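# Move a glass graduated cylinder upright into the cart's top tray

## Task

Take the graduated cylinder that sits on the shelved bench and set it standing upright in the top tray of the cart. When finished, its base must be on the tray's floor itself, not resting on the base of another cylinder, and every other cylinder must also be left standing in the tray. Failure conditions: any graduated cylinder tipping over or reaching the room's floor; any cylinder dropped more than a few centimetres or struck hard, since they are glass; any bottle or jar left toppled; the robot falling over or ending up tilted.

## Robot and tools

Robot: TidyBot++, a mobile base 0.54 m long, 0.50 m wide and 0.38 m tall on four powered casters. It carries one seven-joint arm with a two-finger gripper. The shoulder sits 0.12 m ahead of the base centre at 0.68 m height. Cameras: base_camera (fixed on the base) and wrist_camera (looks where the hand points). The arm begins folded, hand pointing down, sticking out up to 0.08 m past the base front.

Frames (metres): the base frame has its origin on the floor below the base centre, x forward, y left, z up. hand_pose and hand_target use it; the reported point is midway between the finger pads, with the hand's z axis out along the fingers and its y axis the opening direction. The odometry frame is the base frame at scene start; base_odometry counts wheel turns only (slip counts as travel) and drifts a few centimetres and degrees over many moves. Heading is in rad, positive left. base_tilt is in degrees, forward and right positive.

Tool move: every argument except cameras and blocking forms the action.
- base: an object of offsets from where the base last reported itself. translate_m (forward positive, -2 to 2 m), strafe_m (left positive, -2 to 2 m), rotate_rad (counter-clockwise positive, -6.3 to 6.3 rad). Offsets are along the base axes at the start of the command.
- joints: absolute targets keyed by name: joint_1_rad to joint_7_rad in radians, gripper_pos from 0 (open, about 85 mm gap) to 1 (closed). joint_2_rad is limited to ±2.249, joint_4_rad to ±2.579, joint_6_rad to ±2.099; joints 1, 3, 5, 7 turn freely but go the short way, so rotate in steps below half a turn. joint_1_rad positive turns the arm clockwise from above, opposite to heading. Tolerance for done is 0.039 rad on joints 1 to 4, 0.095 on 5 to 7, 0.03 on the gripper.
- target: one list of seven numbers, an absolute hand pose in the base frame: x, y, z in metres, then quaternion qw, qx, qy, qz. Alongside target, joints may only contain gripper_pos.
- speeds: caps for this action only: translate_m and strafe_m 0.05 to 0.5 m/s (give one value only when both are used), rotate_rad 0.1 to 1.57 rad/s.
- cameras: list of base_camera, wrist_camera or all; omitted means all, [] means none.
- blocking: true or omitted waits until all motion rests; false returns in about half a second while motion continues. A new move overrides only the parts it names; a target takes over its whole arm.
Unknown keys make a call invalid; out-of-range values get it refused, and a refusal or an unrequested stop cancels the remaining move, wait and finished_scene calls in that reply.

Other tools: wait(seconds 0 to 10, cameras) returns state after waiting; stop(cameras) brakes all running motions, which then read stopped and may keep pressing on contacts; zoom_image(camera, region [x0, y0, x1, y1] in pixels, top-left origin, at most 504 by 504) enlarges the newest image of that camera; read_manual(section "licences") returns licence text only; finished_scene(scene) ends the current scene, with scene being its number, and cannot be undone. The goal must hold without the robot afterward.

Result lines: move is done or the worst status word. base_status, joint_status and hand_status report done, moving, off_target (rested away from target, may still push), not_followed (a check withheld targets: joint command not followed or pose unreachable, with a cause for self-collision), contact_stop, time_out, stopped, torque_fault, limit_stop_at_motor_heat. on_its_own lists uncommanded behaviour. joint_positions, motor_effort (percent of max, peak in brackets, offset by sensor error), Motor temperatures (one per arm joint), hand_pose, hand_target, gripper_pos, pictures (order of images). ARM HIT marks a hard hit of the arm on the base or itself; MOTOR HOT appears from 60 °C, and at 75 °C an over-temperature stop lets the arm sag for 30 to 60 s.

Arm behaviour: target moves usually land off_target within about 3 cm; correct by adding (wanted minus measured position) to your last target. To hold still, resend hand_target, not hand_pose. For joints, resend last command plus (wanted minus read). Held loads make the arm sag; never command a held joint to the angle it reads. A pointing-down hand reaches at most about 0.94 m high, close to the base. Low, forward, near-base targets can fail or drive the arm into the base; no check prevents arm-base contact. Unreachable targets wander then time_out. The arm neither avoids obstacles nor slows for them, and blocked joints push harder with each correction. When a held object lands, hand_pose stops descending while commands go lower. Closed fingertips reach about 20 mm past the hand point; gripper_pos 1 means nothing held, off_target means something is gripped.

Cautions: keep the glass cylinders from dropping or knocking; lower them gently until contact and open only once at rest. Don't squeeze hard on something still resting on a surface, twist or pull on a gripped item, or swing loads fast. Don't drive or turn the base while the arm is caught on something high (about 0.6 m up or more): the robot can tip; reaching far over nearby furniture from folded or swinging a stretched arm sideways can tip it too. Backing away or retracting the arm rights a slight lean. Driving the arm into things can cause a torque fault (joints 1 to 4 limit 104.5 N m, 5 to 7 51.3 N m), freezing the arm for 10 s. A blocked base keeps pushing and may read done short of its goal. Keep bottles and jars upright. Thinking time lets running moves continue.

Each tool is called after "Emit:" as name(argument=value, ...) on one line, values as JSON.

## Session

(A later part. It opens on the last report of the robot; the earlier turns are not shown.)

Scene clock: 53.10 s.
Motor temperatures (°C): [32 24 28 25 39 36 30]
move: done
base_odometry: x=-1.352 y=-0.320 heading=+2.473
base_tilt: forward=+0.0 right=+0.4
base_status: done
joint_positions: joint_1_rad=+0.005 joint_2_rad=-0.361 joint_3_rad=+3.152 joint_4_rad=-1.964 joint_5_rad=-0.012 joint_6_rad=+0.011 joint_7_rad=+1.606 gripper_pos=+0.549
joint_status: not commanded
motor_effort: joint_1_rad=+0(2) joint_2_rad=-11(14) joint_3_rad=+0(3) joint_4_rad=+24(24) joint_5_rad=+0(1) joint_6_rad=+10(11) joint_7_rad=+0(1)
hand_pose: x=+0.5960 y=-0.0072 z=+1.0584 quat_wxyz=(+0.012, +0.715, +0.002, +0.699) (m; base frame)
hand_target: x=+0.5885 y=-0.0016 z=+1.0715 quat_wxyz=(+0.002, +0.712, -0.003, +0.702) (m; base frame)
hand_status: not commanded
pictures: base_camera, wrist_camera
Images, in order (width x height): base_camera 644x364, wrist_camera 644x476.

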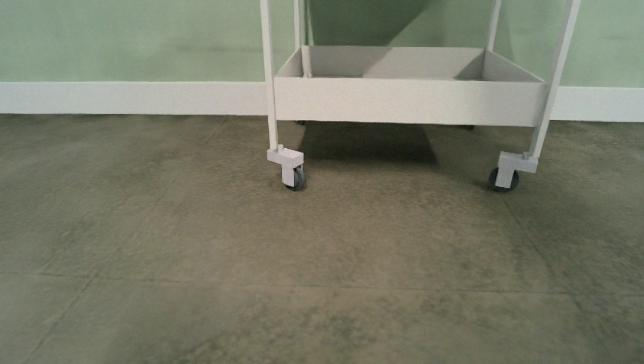

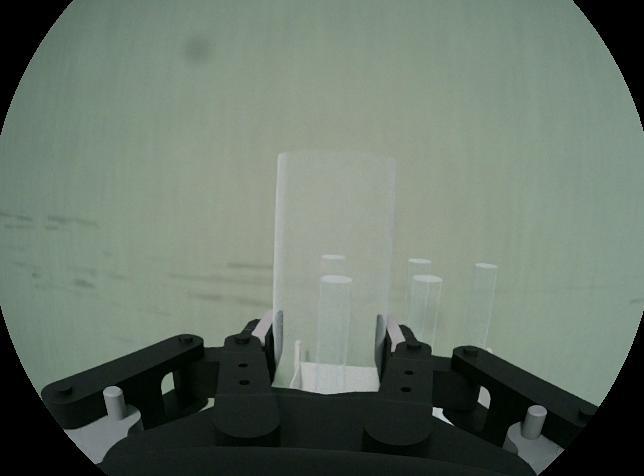

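Emit:
move(joints={"joint_4_rad":-1.75,"joint_6_rad":-0.7})

Emit:
zoom_image(camera="wrist_camera", region=[120, 60, 600, 420])

Scene clock: 55.27 s.
Motor temperatures (°C): [32 24 28 25 39 36 30]
move: done
base_odometry: x=-1.352 y=-0.320 heading=+2.473
base_tilt: forward=+0.0 right=+0.4
base_status: not commanded
joint_positions: joint_1_rad=+0.005 joint_2_rad=-0.361 joint_3_rad=+3.152 joint_4_rad=-1.777 joint_5_rad=-0.012 joint_6_rad=-0.651 joint_7_rad=+1.606 gripper_pos=+0.549
joint_status: all done
motor_effort: joint_1_rad=+0(1) joint_2_rad=-9(11) joint_3_rad=+1(1) joint_4_rad=+22(24) joint_5_rad=-1(1) joint_6_rad=+8(11) joint_7_rad=+0(1)
hand_pose: x=+0.5550 y=-0.0040 z=+0.9760 quat_wxyz=(+0.006, +0.859, +0.006, +0.512) (m; base frame)
hand_target: x=+0.5443 y=-0.0014 z=+0.9862 quat_wxyz=(+0.001, +0.860, -0.003, +0.511) (m; base frame)
hand_status: not commanded
pictures: base_camera, wrist_camera
Images, in order (width x height): base_camera 644x364, wrist_camera 644x476.

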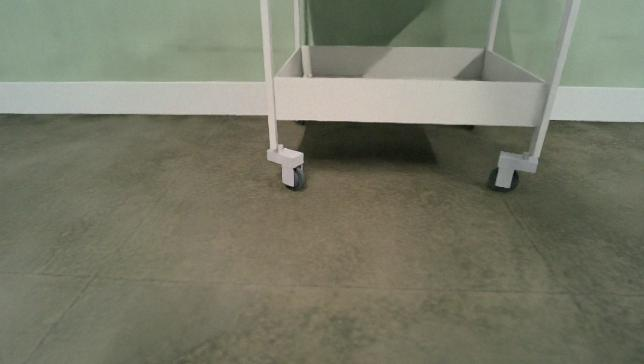

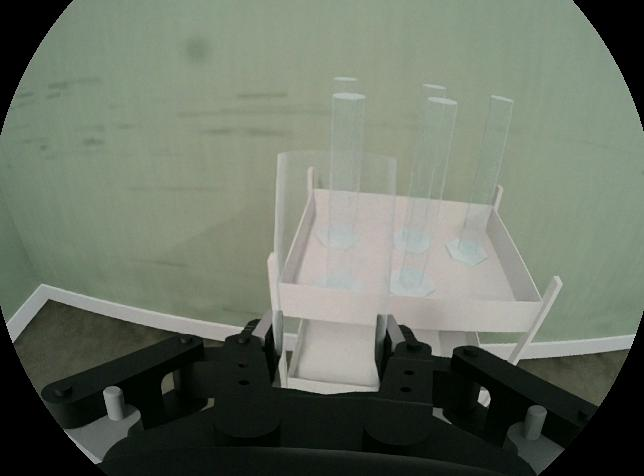

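Scaled by 1.050.

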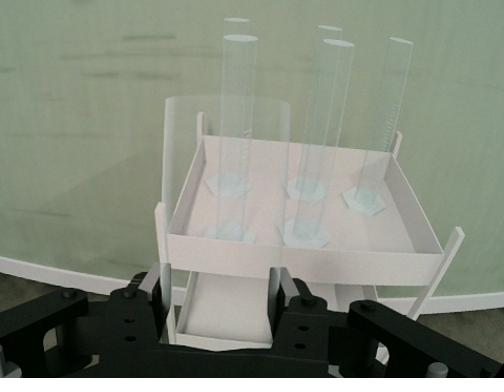

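Emit:
move(base={"rotate_rad":-0.1,"strafe_m":-0.14}, speeds={"strafe_m":0.2})

Emit:
zoom_image(camera="wrist_camera", region=[120, 60, 560, 400])

Scene clock: 60.07 s.
Motor temperatures (°C): [32 24 28 25 39 36 30]
move: done
base_odometry: x=-1.265 y=-0.210 heading=+2.372
base_tilt: forward=+0.0 right=+0.5
base_status: done
joint_positions: joint_1_rad=+0.005 joint_2_rad=-0.361 joint_3_rad=+3.146 joint_4_rad=-1.775 joint_5_rad=-0.012 joint_6_rad=-0.655 joint_7_rad=+1.606 gripper_pos=+0.549
joint_status: not commanded
motor_effort: joint_1_rad=+0(2) joint_2_rad=-10(12) joint_3_rad=+0(5) joint_4_rad=+22(23) joint_5_rad=-1(2) joint_6_rad=+9(9) joint_7_rad=+0(1)
hand_pose: x=+0.5543 y=-0.0008 z=+0.9757 quat_wxyz=(+0.005, +0.860, +0.009, +0.511) (m; base frame)
hand_target: x=+0.5443 y=-0.0014 z=+0.9862 quat_wxyz=(+0.001, +0.860, -0.003, +0.511) (m; base frame)
hand_status: not commanded
pictures: base_camera, wrist_camera
Images, in order (width x height): base_camera 644x364, wrist_camera 644x476.

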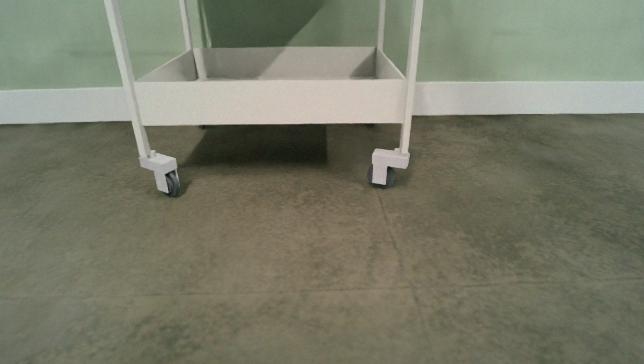

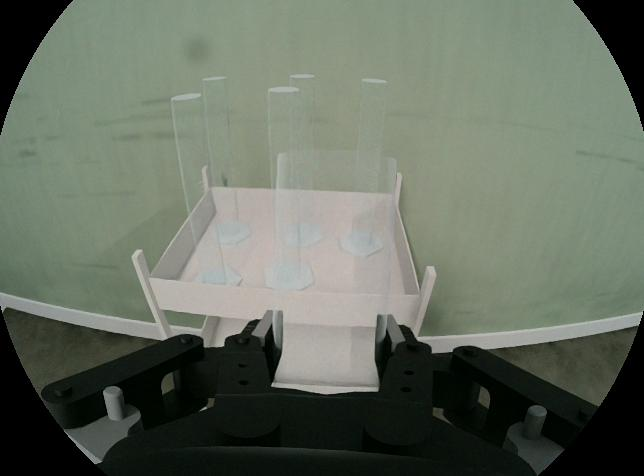

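Scaled by 1.145.

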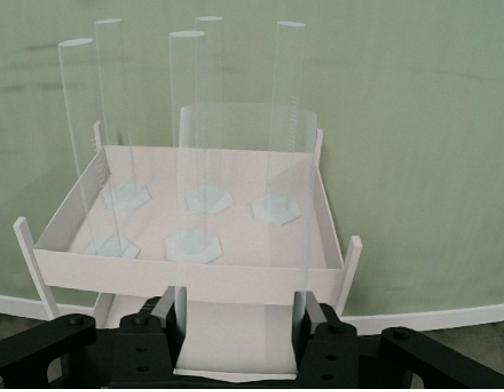

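Emit:
move(joints={"joint_2_rad":-0.38,"joint_4_rad":-1.80,"joint_6_rad":-0.165}, base={"strafe_m":-0.047})

Emit:
zoom_image(camera="wrist_camera", region=[120, 100, 560, 440])

Scene clock: 63.60 s.
Motor temperatures (°C): [32 24 28 25 39 36 30]
move: done
base_odometry: x=-1.233 y=-0.176 heading=+2.373
base_tilt: forward=+0.1 right=+0.5
base_status: done
joint_positions: joint_1_rad=+0.005 joint_2_rad=-0.361 joint_3_rad=+3.148 joint_4_rad=-1.800 joint_5_rad=-0.012 joint_6_rad=-0.220 joint_7_rad=+1.606 gripper_pos=+0.549
joint_status: all done
motor_effort: joint_1_rad=+0(2) joint_2_rad=-10(12) joint_3_rad=+1(3) joint_4_rad=+23(24) joint_5_rad=-1(2) joint_6_rad=+10(11) joint_7_rad=+1(1)
hand_pose: x=+0.5921 y=-0.0041 z=+1.0894 quat_wxyz=(+0.010, +0.738, +0.005, +0.675) (m; base frame)
hand_target: x=+0.5850 y=-0.0016 z=+1.1154 quat_wxyz=(+0.002, +0.712, -0.003, +0.702) (m; base frame)
hand_status: not commanded
pictures: base_camera, wrist_camera
Images, in order (width x height): base_camera 644x364, wrist_camera 644x476.

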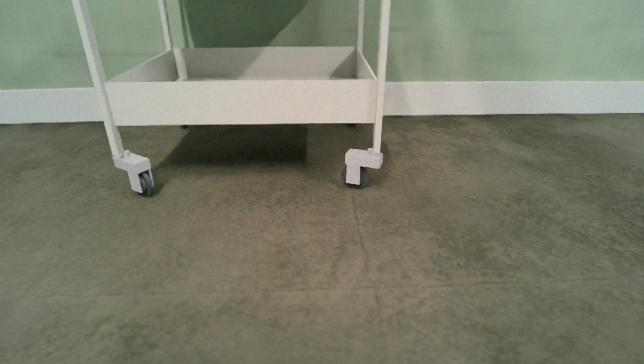

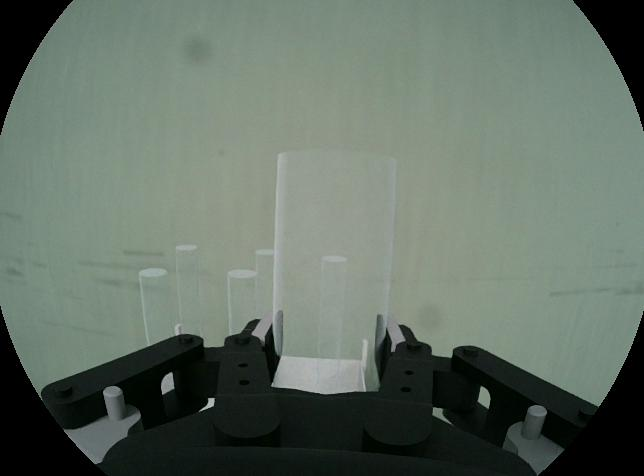

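Scaled by 1.145.

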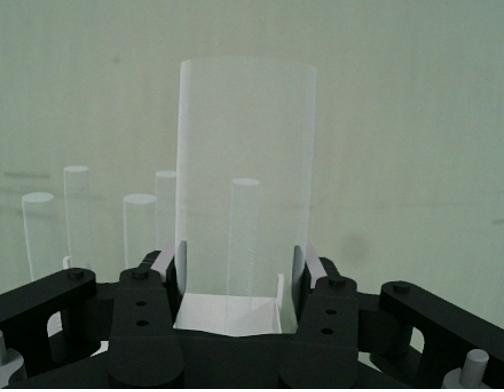

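Emit:
move(base={"rotate_rad":-0.12}, joints={"joint_4_rad":-1.75,"joint_6_rad":-0.7}, cameras=[])

Emit:
move(base={"strafe_m":0.118})

Emit:
zoom_image(camera="wrist_camera", region=[120, 60, 560, 400])

Scene clock: 67.40 s.
Motor temperatures (°C): [32 24 28 25 39 36 30]
move: done
base_odometry: x=-1.233 y=-0.176 heading=+2.252
base_tilt: forward=+0.1 right=+0.4
base_status: done
joint_positions: joint_1_rad=+0.007 joint_2_rad=-0.361 joint_3_rad=+3.148 joint_4_rad=-1.773 joint_5_rad=-0.012 joint_6_rad=-0.667 joint_7_rad=+1.606 gripper_pos=+0.549
joint_status: all done
motor_effort: joint_1_rad=+0(2) joint_2_rad=-10(13) joint_3_rad=+0(3) joint_4_rad=+22(25) joint_5_rad=+0(2) joint_6_rad=+8(11) joint_7_rad=+1(1)
hand_pose: x=+0.5527 y=-0.0025 z=+0.9735 quat_wxyz=(+0.006, +0.862, +0.007, +0.506) (m; base frame)
hand_target: x=+0.5443 y=-0.0014 z=+0.9862 quat_wxyz=(+0.001, +0.860, -0.003, +0.511) (m; base frame)
hand_status: not commanded
pictures: none
No camera images: "cameras" was empty.

Scene clock: 68.63 s.
Motor temperatures (°C): [32 24 28 25 39 36 30]
move: done
base_odometry: x=-1.324 y=-0.251 heading=+2.251
base_tilt: forward=+0.0 right=+0.5
base_status: done
joint_positions: joint_1_rad=+0.007 joint_2_rad=-0.361 joint_3_rad=+3.144 joint_4_rad=-1.773 joint_5_rad=-0.012 joint_6_rad=-0.667 joint_7_rad=+1.606 gripper_pos=+0.549
joint_status: not commanded
motor_effort: joint_1_rad=+0(2) joint_2_rad=-9(10) joint_3_rad=+1(4) joint_4_rad=+22(22) joint_5_rad=-1(2) joint_6_rad=+8(9) joint_7_rad=+0(1)
hand_pose: x=+0.5526 y=-0.0003 z=+0.9735 quat_wxyz=(+0.005, +0.862, +0.009, +0.506) (m; base frame)
hand_target: x=+0.5443 y=-0.0014 z=+0.9862 quat_wxyz=(+0.001, +0.860, -0.003, +0.511) (m; base frame)
hand_status: not commanded
pictures: base_camera, wrist_camera
Images, in order (width x height): base_camera 644x364, wrist_camera 644x476.

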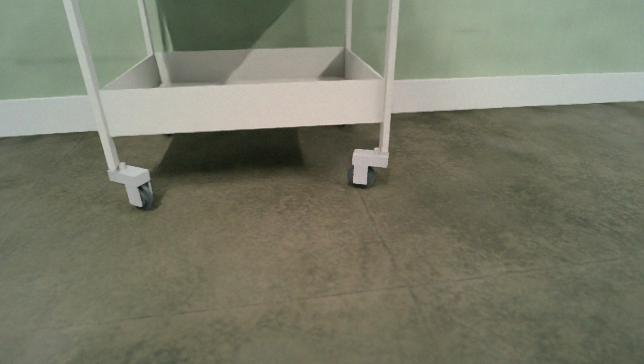

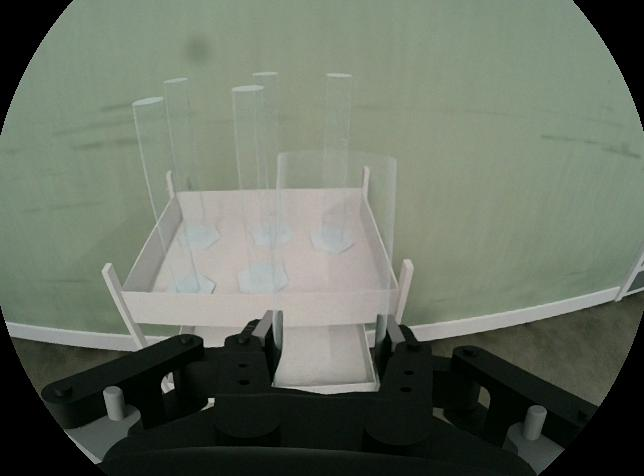

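Scaled by 1.145.

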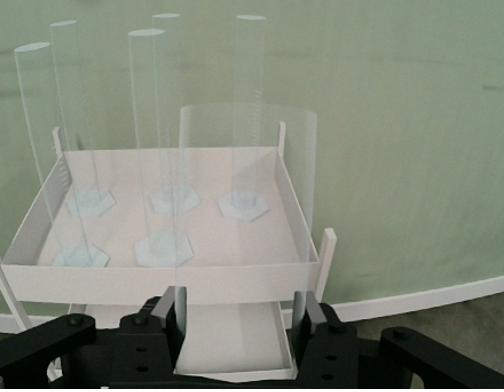

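Emit:
move(joints={"joint_4_rad":-1.80,"joint_6_rad":-0.10}, cameras=[])

Emit:
move(base={"translate_m":0.272}, speeds={"translate_m":0.15})

Emit:
zoom_image(camera="wrist_camera", region=[120, 100, 560, 440])

Scene clock: 70.63 s.
Motor temperatures (°C): [32 24 28 25 39 36 30]
move: done
base_odometry: x=-1.324 y=-0.251 heading=+2.251
base_tilt: forward=+0.1 right=+0.4
base_status: not commanded
joint_positions: joint_1_rad=+0.007 joint_2_rad=-0.361 joint_3_rad=+3.144 joint_4_rad=-1.800 joint_5_rad=-0.012 joint_6_rad=-0.160 joint_7_rad=+1.606 gripper_pos=+0.549
joint_status: all done
motor_effort: joint_1_rad=+0(1) joint_2_rad=-11(12) joint_3_rad=+1(1) joint_4_rad=+23(25) joint_5_rad=-1(1) joint_6_rad=+10(11) joint_7_rad=+0(1)
hand_pose: x=+0.5931 y=-0.0025 z=+1.1080 quat_wxyz=(+0.010, +0.717, +0.006, +0.697) (m; base frame)
hand_target: x=+0.5846 y=-0.0016 z=+1.1356 quat_wxyz=(+0.002, +0.689, -0.002, +0.725) (m; base frame)
hand_status: not commanded
pictures: none
No camera images: "cameras" was empty.

Scene clock: 73.07 s.
Motor temperatures (°C): [32 24 28 25 39 36 30]
move: done
base_odometry: x=-1.496 y=-0.039 heading=+2.251
base_tilt: forward=+0.1 right=+0.5
base_status: done
joint_positions: joint_1_rad=+0.007 joint_2_rad=-0.362 joint_3_rad=+3.144 joint_4_rad=-1.800 joint_5_rad=-0.012 joint_6_rad=-0.160 joint_7_rad=+1.606 gripper_pos=+0.549
joint_status: not commanded
motor_effort: joint_1_rad=+0(1) joint_2_rad=-11(14) joint_3_rad=+1(2) joint_4_rad=+23(24) joint_5_rad=-1(2) joint_6_rad=+10(11) joint_7_rad=+0(1)
hand_pose: x=+0.5926 y=-0.0025 z=+1.1083 quat_wxyz=(+0.010, +0.717, +0.006, +0.697) (m; base frame)
hand_target: x=+0.5846 y=-0.0016 z=+1.1356 quat_wxyz=(+0.002, +0.689, -0.002, +0.725) (m; base frame)
hand_status: not commanded
pictures: base_camera, wrist_camera
Images, in order (width x height): base_camera 644x364, wrist_camera 644x476.

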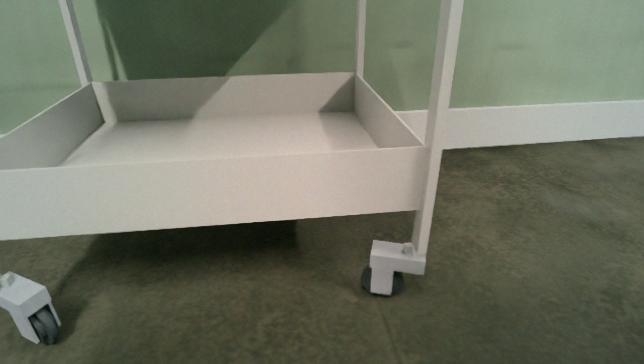

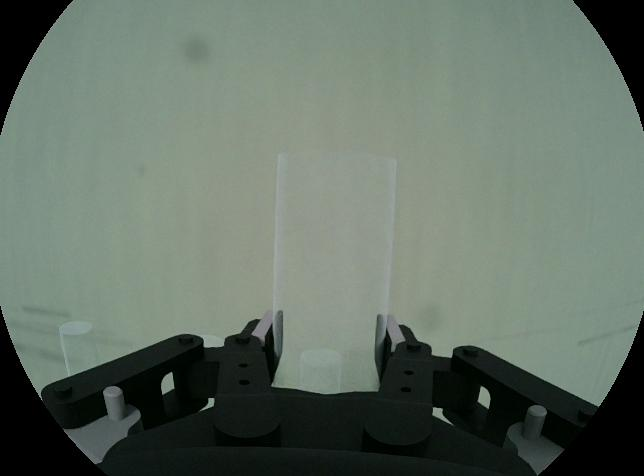

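Scaled by 1.145.

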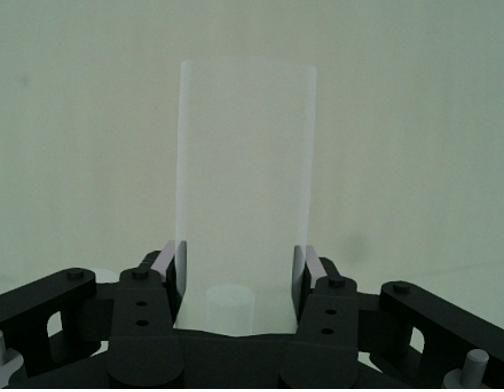

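Emit:
move(joints={"joint_2_rad":-0.36,"joint_4_rad":-2.10,"joint_6_rad":0.235})

Emit:
zoom_image(camera="wrist_camera", region=[20, 180, 500, 440])

Scene clock: 75.83 s.
Motor temperatures (°C): [32 24 28 25 39 36 30]
move: done
base_odometry: x=-1.496 y=-0.039 heading=+2.251
base_tilt: forward=+0.0 right=+0.4
base_status: not commanded
joint_positions: joint_1_rad=+0.007 joint_2_rad=-0.362 joint_3_rad=+3.144 joint_4_rad=-2.100 joint_5_rad=-0.012 joint_6_rad=+0.163 joint_7_rad=+1.606 gripper_pos=+0.549
joint_status: all done
motor_effort: joint_1_rad=+0(1) joint_2_rad=-11(12) joint_3_rad=+1(1) joint_4_rad=+23(25) joint_5_rad=-1(1) joint_6_rad=+10(11) joint_7_rad=+0(1)
hand_pose: x=+0.5912 y=-0.0036 z=+1.0218 quat_wxyz=(+0.012, +0.709, +0.004, +0.706) (m; base frame)
hand_target: x=+0.5913 y=-0.0017 z=+1.0431 quat_wxyz=(+0.002, +0.683, -0.002, +0.730) (m; base frame)
hand_status: not commanded
pictures: base_camera, wrist_camera
Images, in order (width x height): base_camera 644x364, wrist_camera 644x476.

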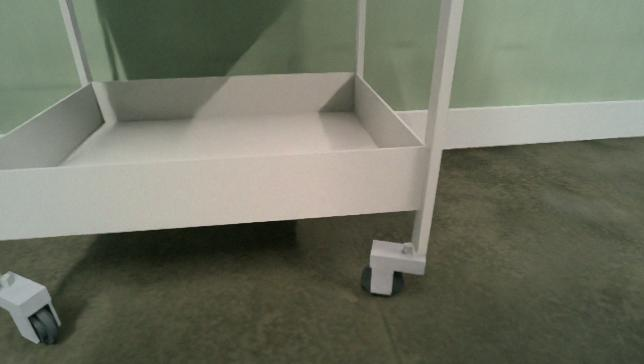

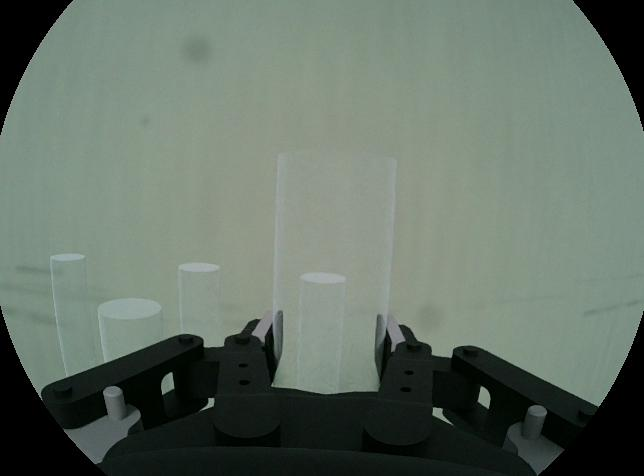

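Scaled by 1.050.

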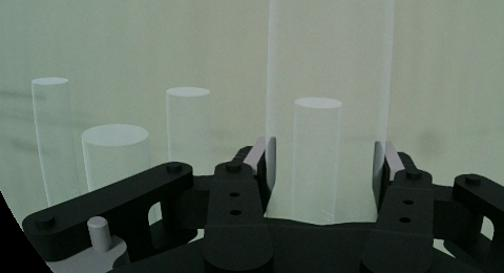

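Emit:
move(joints={"joint_2_rad":-0.32,"joint_4_rad":-2.298,"joint_6_rad":0.473})

Emit:
zoom_image(camera="wrist_camera", region=[20, 180, 500, 440])

Scene clock: 77.90 s.
Motor temperatures (°C): [32 24 28 25 39 36 30]
move: done
base_odometry: x=-1.496 y=-0.039 heading=+2.251
base_tilt: forward=+0.1 right=+0.4
base_status: not commanded
joint_positions: joint_1_rad=+0.007 joint_2_rad=-0.355 joint_3_rad=+3.144 joint_4_rad=-2.261 joint_5_rad=-0.012 joint_6_rad=+0.431 joint_7_rad=+1.606 gripper_pos=+0.549
joint_status: all done
motor_effort: joint_1_rad=+1(1) joint_2_rad=-5(11) joint_3_rad=+1(1) joint_4_rad=+16(23) joint_5_rad=+0(1) joint_6_rad=+6(11) joint_7_rad=+1(1)
hand_pose: x=+0.5796 y=-0.0045 z=+1.0027 quat_wxyz=(+0.014, +0.672, +0.003, +0.740) (m; base frame)
hand_target: x=+0.5859 y=-0.0016 z=+0.9772 quat_wxyz=(+0.002, +0.683, -0.002, +0.730) (m; base frame)
hand_status: not commanded
pictures: base_camera, wrist_camera
Images, in order (width x height): base_camera 644x364, wrist_camera 644x476.

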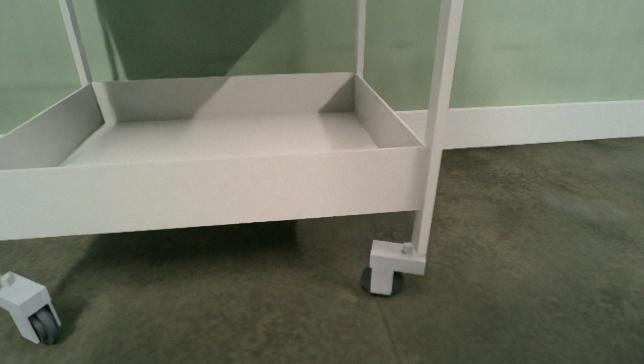

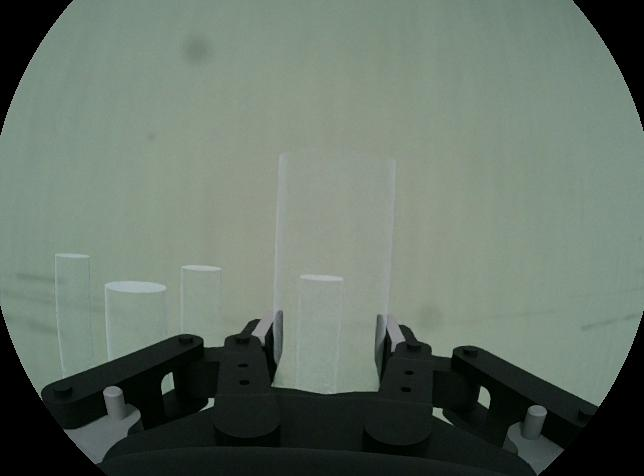

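Scaled by 1.050.

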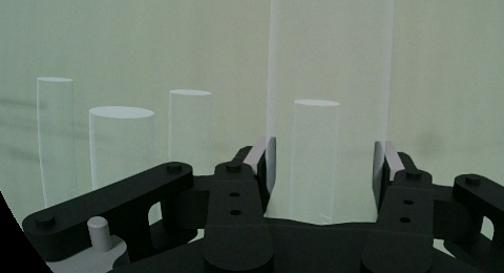

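Emit:
move(joints={"joint_2_rad":-0.36,"joint_4_rad":-2.06,"joint_6_rad":0.19}, cameras=[])

Emit:
move(base={"translate_m":0.048,"strafe_m":-0.02}, speeds={"translate_m":0.1}, cameras=["wrist_camera"])

Emit:
move(joints={"joint_2_rad":-0.34,"joint_4_rad":-2.20,"joint_6_rad":0.345})

Scene clock: 83.47 s.
Motor temperatures (°C): [32 24 28 25 39 36 30]
move: done
base_odometry: x=-1.496 y=-0.039 heading=+2.251
base_tilt: forward=+0.1 right=+0.4
base_status: not commanded
joint_positions: joint_1_rad=+0.007 joint_2_rad=-0.348 joint_3_rad=+3.144 joint_4_rad=-2.084 joint_5_rad=-0.012 joint_6_rad=+0.232 joint_7_rad=+1.606 gripper_pos=+0.549
joint_status: all done
motor_effort: joint_1_rad=+1(1) joint_2_rad=-11(12) joint_3_rad=+0(1) joint_4_rad=+23(24) joint_5_rad=-1(1) joint_6_rad=+10(11) joint_7_rad=+1(1)
hand_pose: x=+0.5962 y=-0.0039 z=+1.0464 quat_wxyz=(+0.012, +0.683, +0.004, +0.730) (m; base frame)
hand_target: x=+0.5932 y=-0.0017 z=+1.0540 quat_wxyz=(+0.002, +0.685, -0.002, +0.728) (m; base frame)
hand_status: not commanded
pictures: none
No camera images: "cameras" was empty.

Scene clock: 84.53 s.
Motor temperatures (°C): [32 24 28 25 39 36 30]
move: done
base_odometry: x=-1.511 y=+0.011 heading=+2.251
base_tilt: forward=+0.0 right=+0.5
base_status: done
joint_positions: joint_1_rad=+0.007 joint_2_rad=-0.347 joint_3_rad=+3.144 joint_4_rad=-2.084 joint_5_rad=-0.012 joint_6_rad=+0.230 joint_7_rad=+1.606 gripper_pos=+0.549
joint_status: not commanded
motor_effort: joint_1_rad=+0(2) joint_2_rad=-11(14) joint_3_rad=+1(3) joint_4_rad=+24(24) joint_5_rad=-1(1) joint_6_rad=+10(11) joint_7_rad=+0(1)
hand_pose: x=+0.5965 y=-0.0039 z=+1.0456 quat_wxyz=(+0.012, +0.684, +0.004, +0.729) (m; base frame)
hand_target: x=+0.5932 y=-0.0017 z=+1.0540 quat_wxyz=(+0.002, +0.685, -0.002, +0.728) (m; base frame)
hand_status: not commanded
pictures: wrist_camera
Images, in order (width x height): wrist_camera 644x476.

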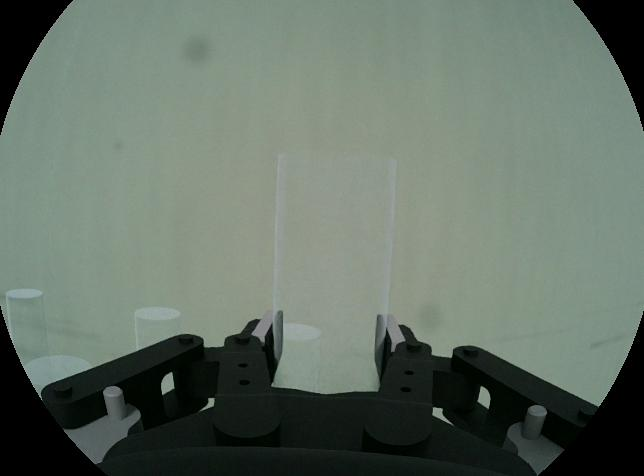

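Scene clock: 85.57 s.
Motor temperatures (°C): [32 24 28 25 39 36 30]
move: done
base_odometry: x=-1.511 y=+0.011 heading=+2.251
base_tilt: forward=+0.0 right=+0.5
base_status: not commanded
joint_positions: joint_1_rad=+0.007 joint_2_rad=-0.344 joint_3_rad=+3.144 joint_4_rad=-2.204 joint_5_rad=-0.012 joint_6_rad=+0.278 joint_7_rad=+1.606 gripper_pos=+0.549
joint_status: all done
motor_effort: joint_1_rad=+0(1) joint_2_rad=-11(12) joint_3_rad=+0(1) joint_4_rad=+22(24) joint_5_rad=+0(1) joint_6_rad=+10(12) joint_7_rad=+0(1)
hand_pose: x=+0.5896 y=-0.0040 z=+0.9846 quat_wxyz=(+0.012, +0.711, +0.004, +0.703) (m; base frame)
hand_target: x=+0.5908 y=-0.0016 z=+1.0062 quat_wxyz=(+0.002, +0.687, -0.002, +0.727) (m; base frame)
hand_status: not commanded
pictures: base_camera, wrist_camera
Images, in order (width x height): base_camera 644x364, wrist_camera 644x476.

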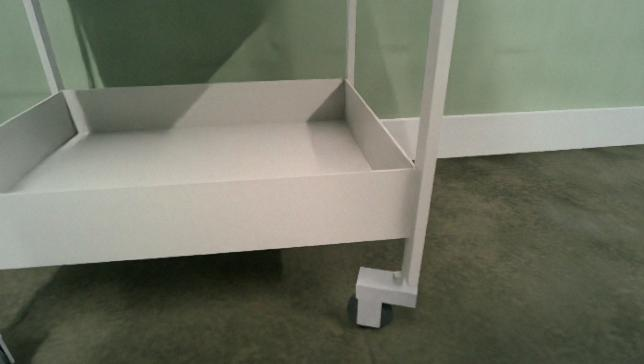

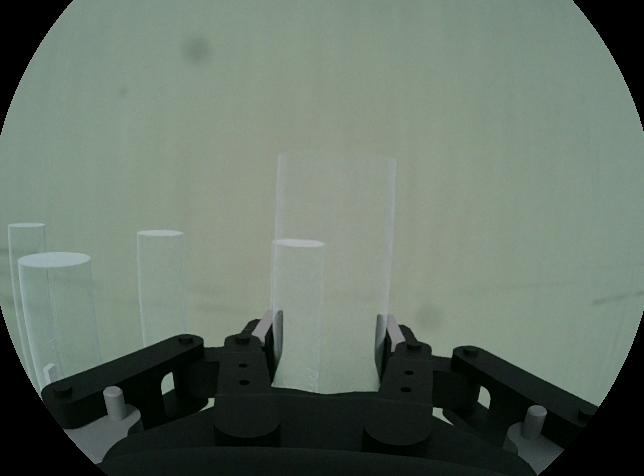

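Emit:
move(joints={"joint_2_rad":-0.335,"joint_4_rad":-2.245,"joint_6_rad":0.405}, cameras=[])

Emit:
move(joints={"joint_2_rad":-0.327,"joint_4_rad":-2.285,"joint_6_rad":0.453}, cameras=["wrist_camera"])

Scene clock: 86.73 s.
Motor temperatures (°C): [32 24 28 25 39 36 30]
move: done
base_odometry: x=-1.511 y=+0.011 heading=+2.251
base_tilt: forward=+0.0 right=+0.5
base_status: not commanded
joint_positions: joint_1_rad=+0.007 joint_2_rad=-0.344 joint_3_rad=+3.144 joint_4_rad=-2.246 joint_5_rad=-0.012 joint_6_rad=+0.338 joint_7_rad=+1.606 gripper_pos=+0.549
joint_status: all done
motor_effort: joint_1_rad=+0(1) joint_2_rad=-10(12) joint_3_rad=+1(1) joint_4_rad=+22(23) joint_5_rad=-1(1) joint_6_rad=+10(11) joint_7_rad=+1(1)
hand_pose: x=+0.5857 y=-0.0042 z=+0.9776 quat_wxyz=(+0.013, +0.705, +0.004, +0.709) (m; base frame)
hand_target: x=+0.5877 y=-0.0016 z=+0.9950 quat_wxyz=(+0.002, +0.683, -0.002, +0.730) (m; base frame)
hand_status: not commanded
pictures: none
No camera images: "cameras" was empty.

Scene clock: 87.47 s.
Motor temperatures (°C): [32 24 28 25 39 36 30]
move: done
base_odometry: x=-1.511 y=+0.011 heading=+2.251
base_tilt: forward=+0.1 right=+0.5
base_status: not commanded
joint_positions: joint_1_rad=+0.007 joint_2_rad=-0.337 joint_3_rad=+3.144 joint_4_rad=-2.286 joint_5_rad=-0.012 joint_6_rad=+0.387 joint_7_rad=+1.606 gripper_pos=+0.549
joint_status: all done
motor_effort: joint_1_rad=+0(1) joint_2_rad=-10(12) joint_3_rad=+1(1) joint_4_rad=+22(23) joint_5_rad=-1(1) joint_6_rad=+10(11) joint_7_rad=+0(1)
hand_pose: x=+0.5833 y=-0.0043 z=+0.9657 quat_wxyz=(+0.013, +0.704, +0.004, +0.710) (m; base frame)
hand_target: x=+0.5856 y=-0.0016 z=+0.9820 quat_wxyz=(+0.002, +0.683, -0.002, +0.730) (m; base frame)
hand_status: not commanded
pictures: wrist_camera
Images, in order (width x height): wrist_camera 644x476.

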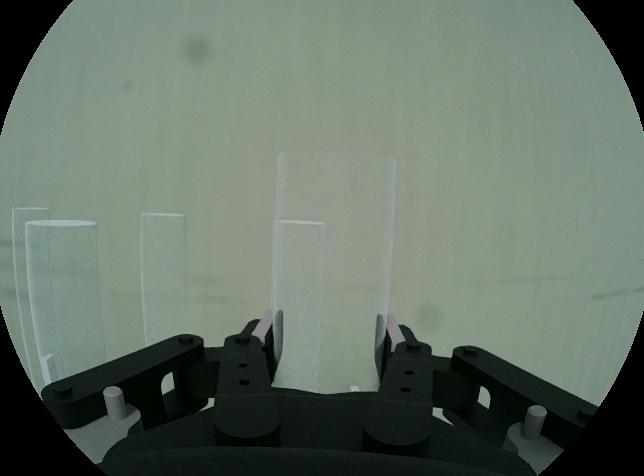

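Emit:
move(joints={"joint_2_rad":-0.322,"joint_4_rad":-2.32,"joint_6_rad":0.488}, cameras=[])

Emit:
move(joints={"joint_2_rad":-0.316,"joint_4_rad":-2.355,"joint_6_rad":0.528}, cameras=["wrist_camera"])

Scene clock: 88.50 s.
Motor temperatures (°C): [32 24 28 25 39 36 30]
move: done
base_odometry: x=-1.511 y=+0.011 heading=+2.251
base_tilt: forward=+0.0 right=+0.4
base_status: not commanded
joint_positions: joint_1_rad=+0.007 joint_2_rad=-0.333 joint_3_rad=+3.144 joint_4_rad=-2.321 joint_5_rad=-0.012 joint_6_rad=+0.422 joint_7_rad=+1.606 gripper_pos=+0.549
joint_status: all done
motor_effort: joint_1_rad=+1(1) joint_2_rad=-10(11) joint_3_rad=+0(1) joint_4_rad=+22(23) joint_5_rad=-1(1) joint_6_rad=+10(12) joint_7_rad=+0(1)
hand_pose: x=+0.5803 y=-0.0044 z=+0.9536 quat_wxyz=(+0.013, +0.705, +0.004, +0.709) (m; base frame)
hand_target: x=+0.5827 y=-0.0016 z=+0.9696 quat_wxyz=(+0.002, +0.685, -0.002, +0.728) (m; base frame)
hand_status: not commanded
pictures: none
No camera images: "cameras" was empty.

Scene clock: 89.17 s.
Motor temperatures (°C): [32 24 28 25 39 36 30]
move: done
base_odometry: x=-1.511 y=+0.011 heading=+2.251
base_tilt: forward=+0.0 right=+0.5
base_status: not commanded
joint_positions: joint_1_rad=+0.007 joint_2_rad=-0.327 joint_3_rad=+3.144 joint_4_rad=-2.356 joint_5_rad=-0.012 joint_6_rad=+0.462 joint_7_rad=+1.606 gripper_pos=+0.549
joint_status: all done
motor_effort: joint_1_rad=+0(1) joint_2_rad=-10(11) joint_3_rad=+0(1) joint_4_rad=+22(23) joint_5_rad=+0(1) joint_6_rad=+10(11) joint_7_rad=+0(1)
hand_pose: x=+0.5772 y=-0.0045 z=+0.9426 quat_wxyz=(+0.013, +0.706, +0.003, +0.708) (m; base frame)
hand_target: x=+0.5795 y=-0.0016 z=+0.9585 quat_wxyz=(+0.002, +0.686, -0.002, +0.728) (m; base frame)
hand_status: not commanded
pictures: wrist_camera
Images, in order (width x height): wrist_camera 644x476.

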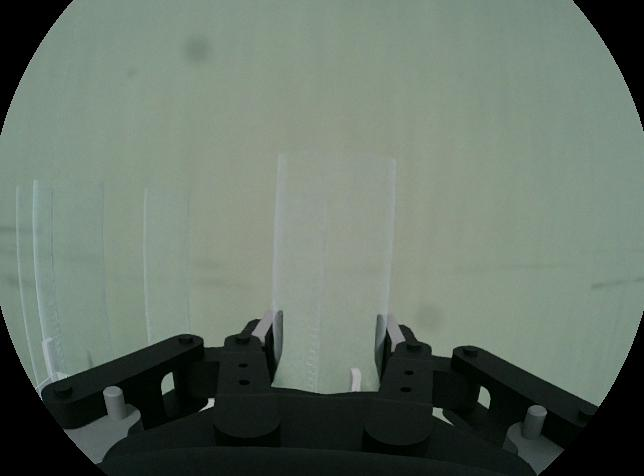

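Emit:
move(base={"translate_m":0.01}, cameras=[])

Emit:
move(joints={"joint_2_rad":-0.312,"joint_4_rad":-2.38,"joint_6_rad":0.557}, cameras=[])

Emit:
move(joints={"joint_2_rad":-0.308,"joint_4_rad":-2.405,"joint_6_rad":0.586}, cameras=["wrist_camera"])

Scene clock: 90.13 s.
Motor temperatures (°C): [32 24 28 25 39 36 30]
move: done
base_odometry: x=-1.517 y=+0.019 heading=+2.251
base_tilt: forward=+0.1 right=+0.5
base_status: done
joint_positions: joint_1_rad=+0.007 joint_2_rad=-0.315 joint_3_rad=+3.144 joint_4_rad=-2.357 joint_5_rad=-0.012 joint_6_rad=+0.463 joint_7_rad=+1.606 gripper_pos=+0.549
joint_status: not commanded
motor_effort: joint_1_rad=+1(2) joint_2_rad=-10(14) joint_3_rad=+1(3) joint_4_rad=+21(23) joint_5_rad=-1(1) joint_6_rad=+10(11) joint_7_rad=+0(1)
hand_pose: x=+0.5801 y=-0.0045 z=+0.9370 quat_wxyz=(+0.013, +0.710, +0.003, +0.704) (m; base frame)
hand_target: x=+0.5795 y=-0.0016 z=+0.9585 quat_wxyz=(+0.002, +0.686, -0.002, +0.728) (m; base frame)
hand_status: not commanded
pictures: none
No camera images: "cameras" was empty.

Scene clock: 90.73 s.
Motor temperatures (°C): [32 24 28 25 39 36 30]
move: done
base_odometry: x=-1.517 y=+0.019 heading=+2.251
base_tilt: forward=+0.1 right=+0.5
base_status: not commanded
joint_positions: joint_1_rad=+0.007 joint_2_rad=-0.315 joint_3_rad=+3.144 joint_4_rad=-2.379 joint_5_rad=-0.012 joint_6_rad=+0.493 joint_7_rad=+1.606 gripper_pos=+0.549
joint_status: all done
motor_effort: joint_1_rad=+0(1) joint_2_rad=-10(11) joint_3_rad=+1(1) joint_4_rad=+21(22) joint_5_rad=-1(1) joint_6_rad=+10(11) joint_7_rad=+0(1)
hand_pose: x=+0.5768 y=-0.0046 z=+0.9331 quat_wxyz=(+0.014, +0.707, +0.003, +0.707) (m; base frame)
hand_target: x=+0.5769 y=-0.0015 z=+0.9509 quat_wxyz=(+0.002, +0.686, -0.002, +0.728) (m; base frame)
hand_status: not commanded
pictures: none
No camera images: "cameras" was empty.

Scene clock: 91.33 s.
Motor temperatures (°C): [32 24 28 25 39 36 30]
move: done
base_odometry: x=-1.517 y=+0.019 heading=+2.251
base_tilt: forward=+0.0 right=+0.5
base_status: not commanded
joint_positions: joint_1_rad=+0.007 joint_2_rad=-0.315 joint_3_rad=+3.144 joint_4_rad=-2.397 joint_5_rad=-0.012 joint_6_rad=+0.527 joint_7_rad=+1.606 gripper_pos=+0.549
joint_status: all done
motor_effort: joint_1_rad=+0(1) joint_2_rad=-9(10) joint_3_rad=+1(1) joint_4_rad=+20(21) joint_5_rad=+0(1) joint_6_rad=+9(10) joint_7_rad=+0(1)
hand_pose: x=+0.5740 y=-0.0047 z=+0.9332 quat_wxyz=(+0.014, +0.701, +0.003, +0.713) (m; base frame)
hand_target: x=+0.5740 y=-0.0015 z=+0.9435 quat_wxyz=(+0.002, +0.686, -0.002, +0.728) (m; base frame)
hand_status: not commanded
pictures: wrist_camera
Images, in order (width x height): wrist_camera 644x476.

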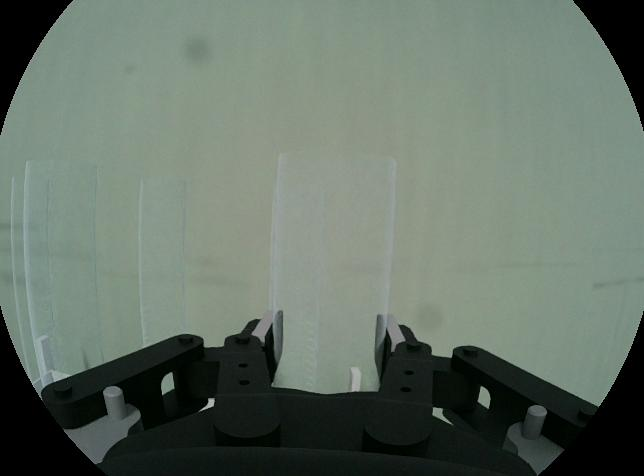

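Emit:
move(joints={"joint_4_rad":-2.412,"joint_6_rad":0.58}, cameras=[])

Emit:
move(joints={"gripper_pos":0.5})

Scene clock: 92.10 s.
Motor temperatures (°C): [32 24 28 25 39 36 30]
move: done
base_odometry: x=-1.517 y=+0.019 heading=+2.251
base_tilt: forward=+0.1 right=+0.5
base_status: not commanded
joint_positions: joint_1_rad=+0.007 joint_2_rad=-0.315 joint_3_rad=+3.144 joint_4_rad=-2.398 joint_5_rad=-0.012 joint_6_rad=+0.528 joint_7_rad=+1.606 gripper_pos=+0.549
joint_status: all done
motor_effort: joint_1_rad=+0(1) joint_2_rad=-8(9) joint_3_rad=+0(1) joint_4_rad=+19(20) joint_5_rad=+0(1) joint_6_rad=+8(9) joint_7_rad=+0(1)
hand_pose: x=+0.5740 y=-0.0047 z=+0.9330 quat_wxyz=(+0.014, +0.701, +0.003, +0.713) (m; base frame)
hand_target: x=+0.5731 y=-0.0015 z=+0.9375 quat_wxyz=(+0.002, +0.690, -0.002, +0.723) (m; base frame)
hand_status: not commanded
pictures: none
No camera images: "cameras" was empty.

Scene clock: 92.77 s.
Motor temperatures (°C): [32 24 28 25 39 36 30]
move: done
base_odometry: x=-1.517 y=+0.019 heading=+2.251
base_tilt: forward=+0.0 right=+0.4
base_status: not commanded
joint_positions: joint_1_rad=+0.007 joint_2_rad=-0.315 joint_3_rad=+3.144 joint_4_rad=-2.398 joint_5_rad=-0.012 joint_6_rad=+0.528 joint_7_rad=+1.606 gripper_pos=+0.500
joint_status: all done
motor_effort: joint_1_rad=+0(1) joint_2_rad=-8(9) joint_3_rad=+0(1) joint_4_rad=+19(19) joint_5_rad=+0(1) joint_6_rad=+8(9) joint_7_rad=+0(1)
hand_pose: x=+0.5739 y=-0.0047 z=+0.9330 quat_wxyz=(+0.014, +0.701, +0.003, +0.713) (m; base frame)
hand_target: x=+0.5731 y=-0.0015 z=+0.9375 quat_wxyz=(+0.002, +0.690, -0.002, +0.723) (m; base frame)
hand_status: not commanded
pictures: base_camera, wrist_camera
Images, in order (width x height): base_camera 644x364, wrist_camera 644x476.

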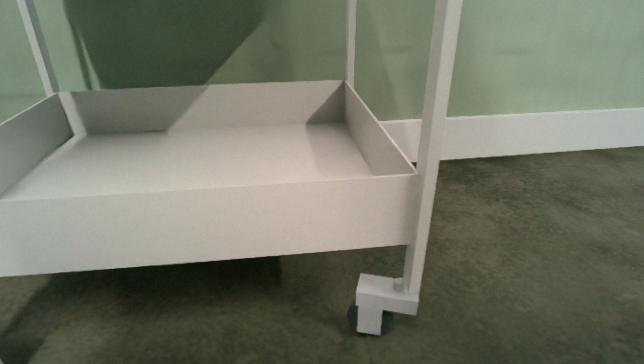

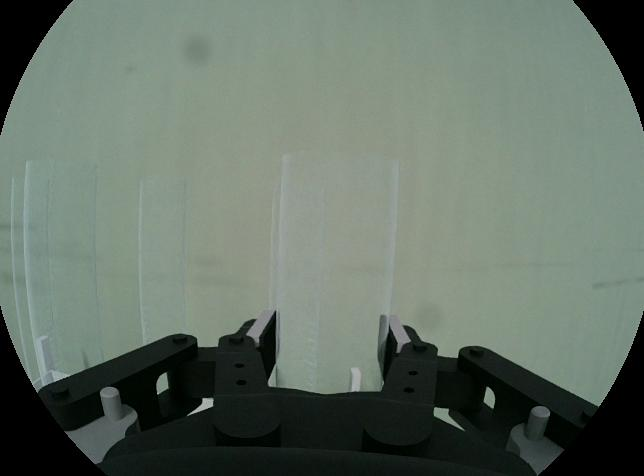

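Emit:
move(joints={"gripper_pos":0.25}, cameras=["wrist_camera"])

Emit:
move(base={"translate_m":-0.3}, speeds={"translate_m":0.2})

Emit:
move(joints={"joint_4_rad":-1.75,"joint_6_rad":-0.7})

Emit:
zoom_image(camera="wrist_camera", region=[60, 60, 500, 400])

Scene clock: 93.90 s.
Motor temperatures (°C): [32 24 28 25 39 36 30]
move: done
base_odometry: x=-1.517 y=+0.019 heading=+2.251
base_tilt: forward=+0.1 right=+0.4
base_status: not commanded
joint_positions: joint_1_rad=+0.007 joint_2_rad=-0.315 joint_3_rad=+3.144 joint_4_rad=-2.398 joint_5_rad=-0.012 joint_6_rad=+0.528 joint_7_rad=+1.606 gripper_pos=+0.250
joint_status: all done
motor_effort: joint_1_rad=+1(1) joint_2_rad=-8(9) joint_3_rad=+1(1) joint_4_rad=+19(19) joint_5_rad=-1(1) joint_6_rad=+8(9) joint_7_rad=+0(1)
hand_pose: x=+0.5739 y=-0.0047 z=+0.9330 quat_wxyz=(+0.014, +0.701, +0.003, +0.713) (m; base frame)
hand_target: x=+0.5731 y=-0.0015 z=+0.9375 quat_wxyz=(+0.002, +0.690, -0.002, +0.723) (m; base frame)
hand_status: not commanded
pictures: wrist_camera
Images, in order (width x height): wrist_camera 644x476.

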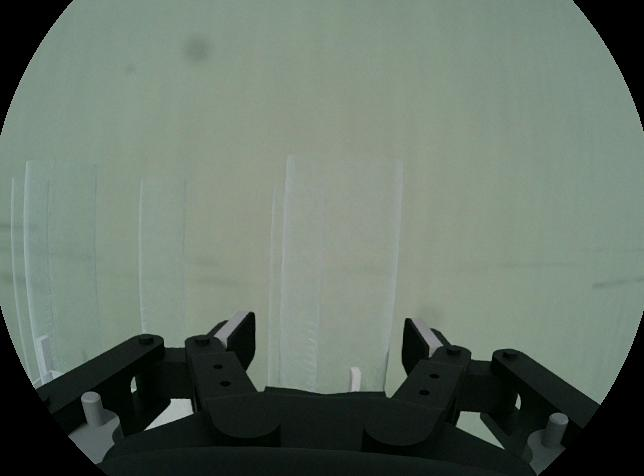

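Scene clock: 96.10 s.
Motor temperatures (°C): [32 24 28 25 39 36 30]
move: done
base_odometry: x=-1.328 y=-0.214 heading=+2.251
base_tilt: forward=+0.0 right=+0.4
base_status: done
joint_positions: joint_1_rad=+0.007 joint_2_rad=-0.311 joint_3_rad=+3.144 joint_4_rad=-2.400 joint_5_rad=-0.012 joint_6_rad=+0.529 joint_7_rad=+1.606 gripper_pos=+0.250
joint_status: not commanded
motor_effort: joint_1_rad=+0(1) joint_2_rad=-9(13) joint_3_rad=+1(2) joint_4_rad=+19(20) joint_5_rad=-1(1) joint_6_rad=+8(9) joint_7_rad=+0(1)
hand_pose: x=+0.5746 y=-0.0047 z=+0.9302 quat_wxyz=(+0.014, +0.703, +0.003, +0.711) (m; base frame)
hand_target: x=+0.5731 y=-0.0015 z=+0.9375 quat_wxyz=(+0.002, +0.690, -0.002, +0.723) (m; base frame)
hand_status: not commanded
pictures: base_camera, wrist_camera
Images, in order (width x height): base_camera 644x364, wrist_camera 644x476.

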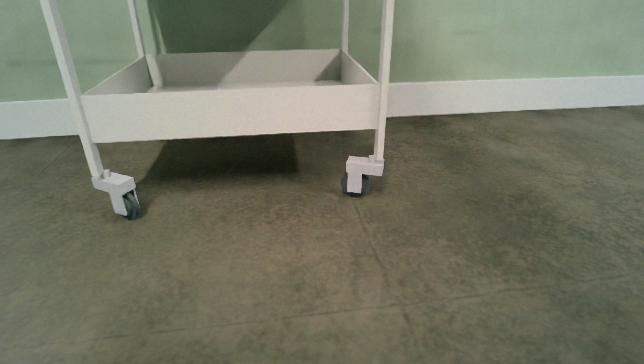

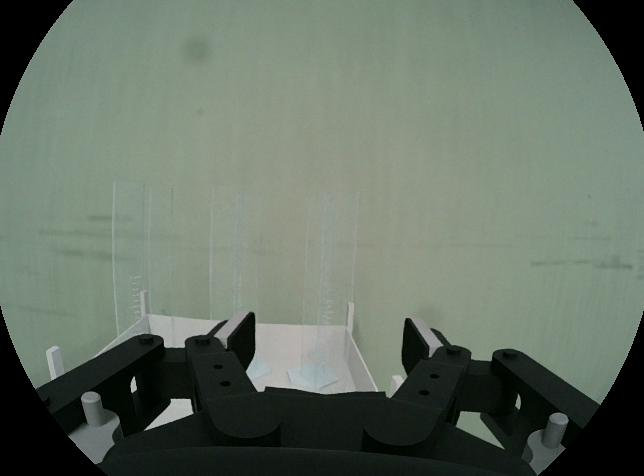

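Scene clock: 98.47 s.
Motor temperatures (°C): [32 24 28 25 39 36 30]
move: done
base_odometry: x=-1.328 y=-0.214 heading=+2.251
base_tilt: forward=+0.0 right=+0.4
base_status: not commanded
joint_positions: joint_1_rad=+0.007 joint_2_rad=-0.311 joint_3_rad=+3.144 joint_4_rad=-1.766 joint_5_rad=-0.012 joint_6_rad=-0.643 joint_7_rad=+1.606 gripper_pos=+0.250
joint_status: all done
motor_effort: joint_1_rad=+0(1) joint_2_rad=-10(11) joint_3_rad=+1(1) joint_4_rad=+20(22) joint_5_rad=-1(1) joint_6_rad=+7(10) joint_7_rad=+0(1)
hand_pose: x=+0.5715 y=-0.0005 z=+0.9624 quat_wxyz=(+0.005, +0.867, +0.009, +0.499) (m; base frame)
hand_target: x=+0.5651 y=-0.0015 z=+0.9548 quat_wxyz=(+0.001, +0.878, -0.003, +0.479) (m; base frame)
hand_status: not commanded
pictures: base_camera, wrist_camera
Images, in order (width x height): base_camera 644x364, wrist_camera 644x476.

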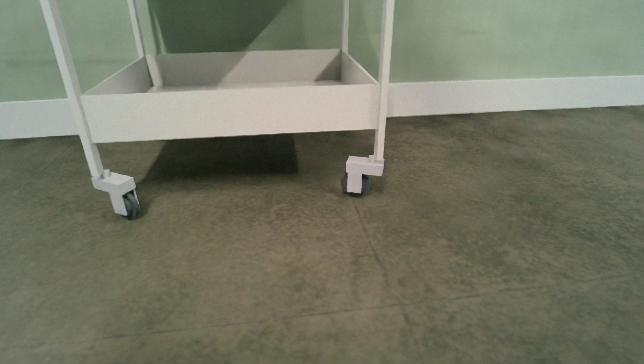

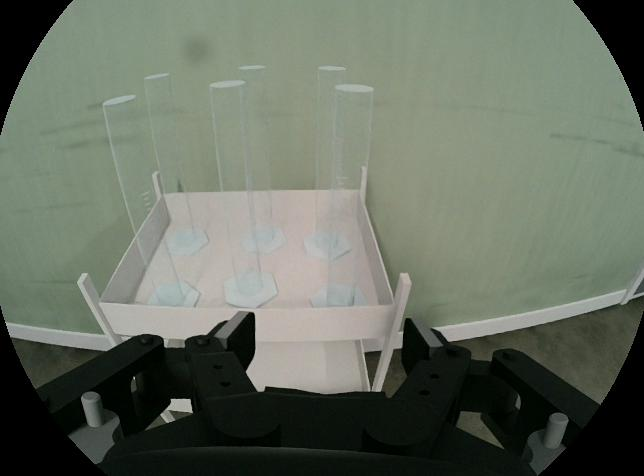

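Scaled by 1.145.

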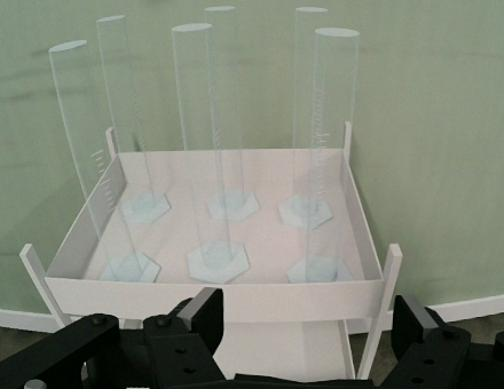

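All six stand apart on the floor of the tray.

Emit:
finished_scene(scene=2)

The scene is finished: the task was done.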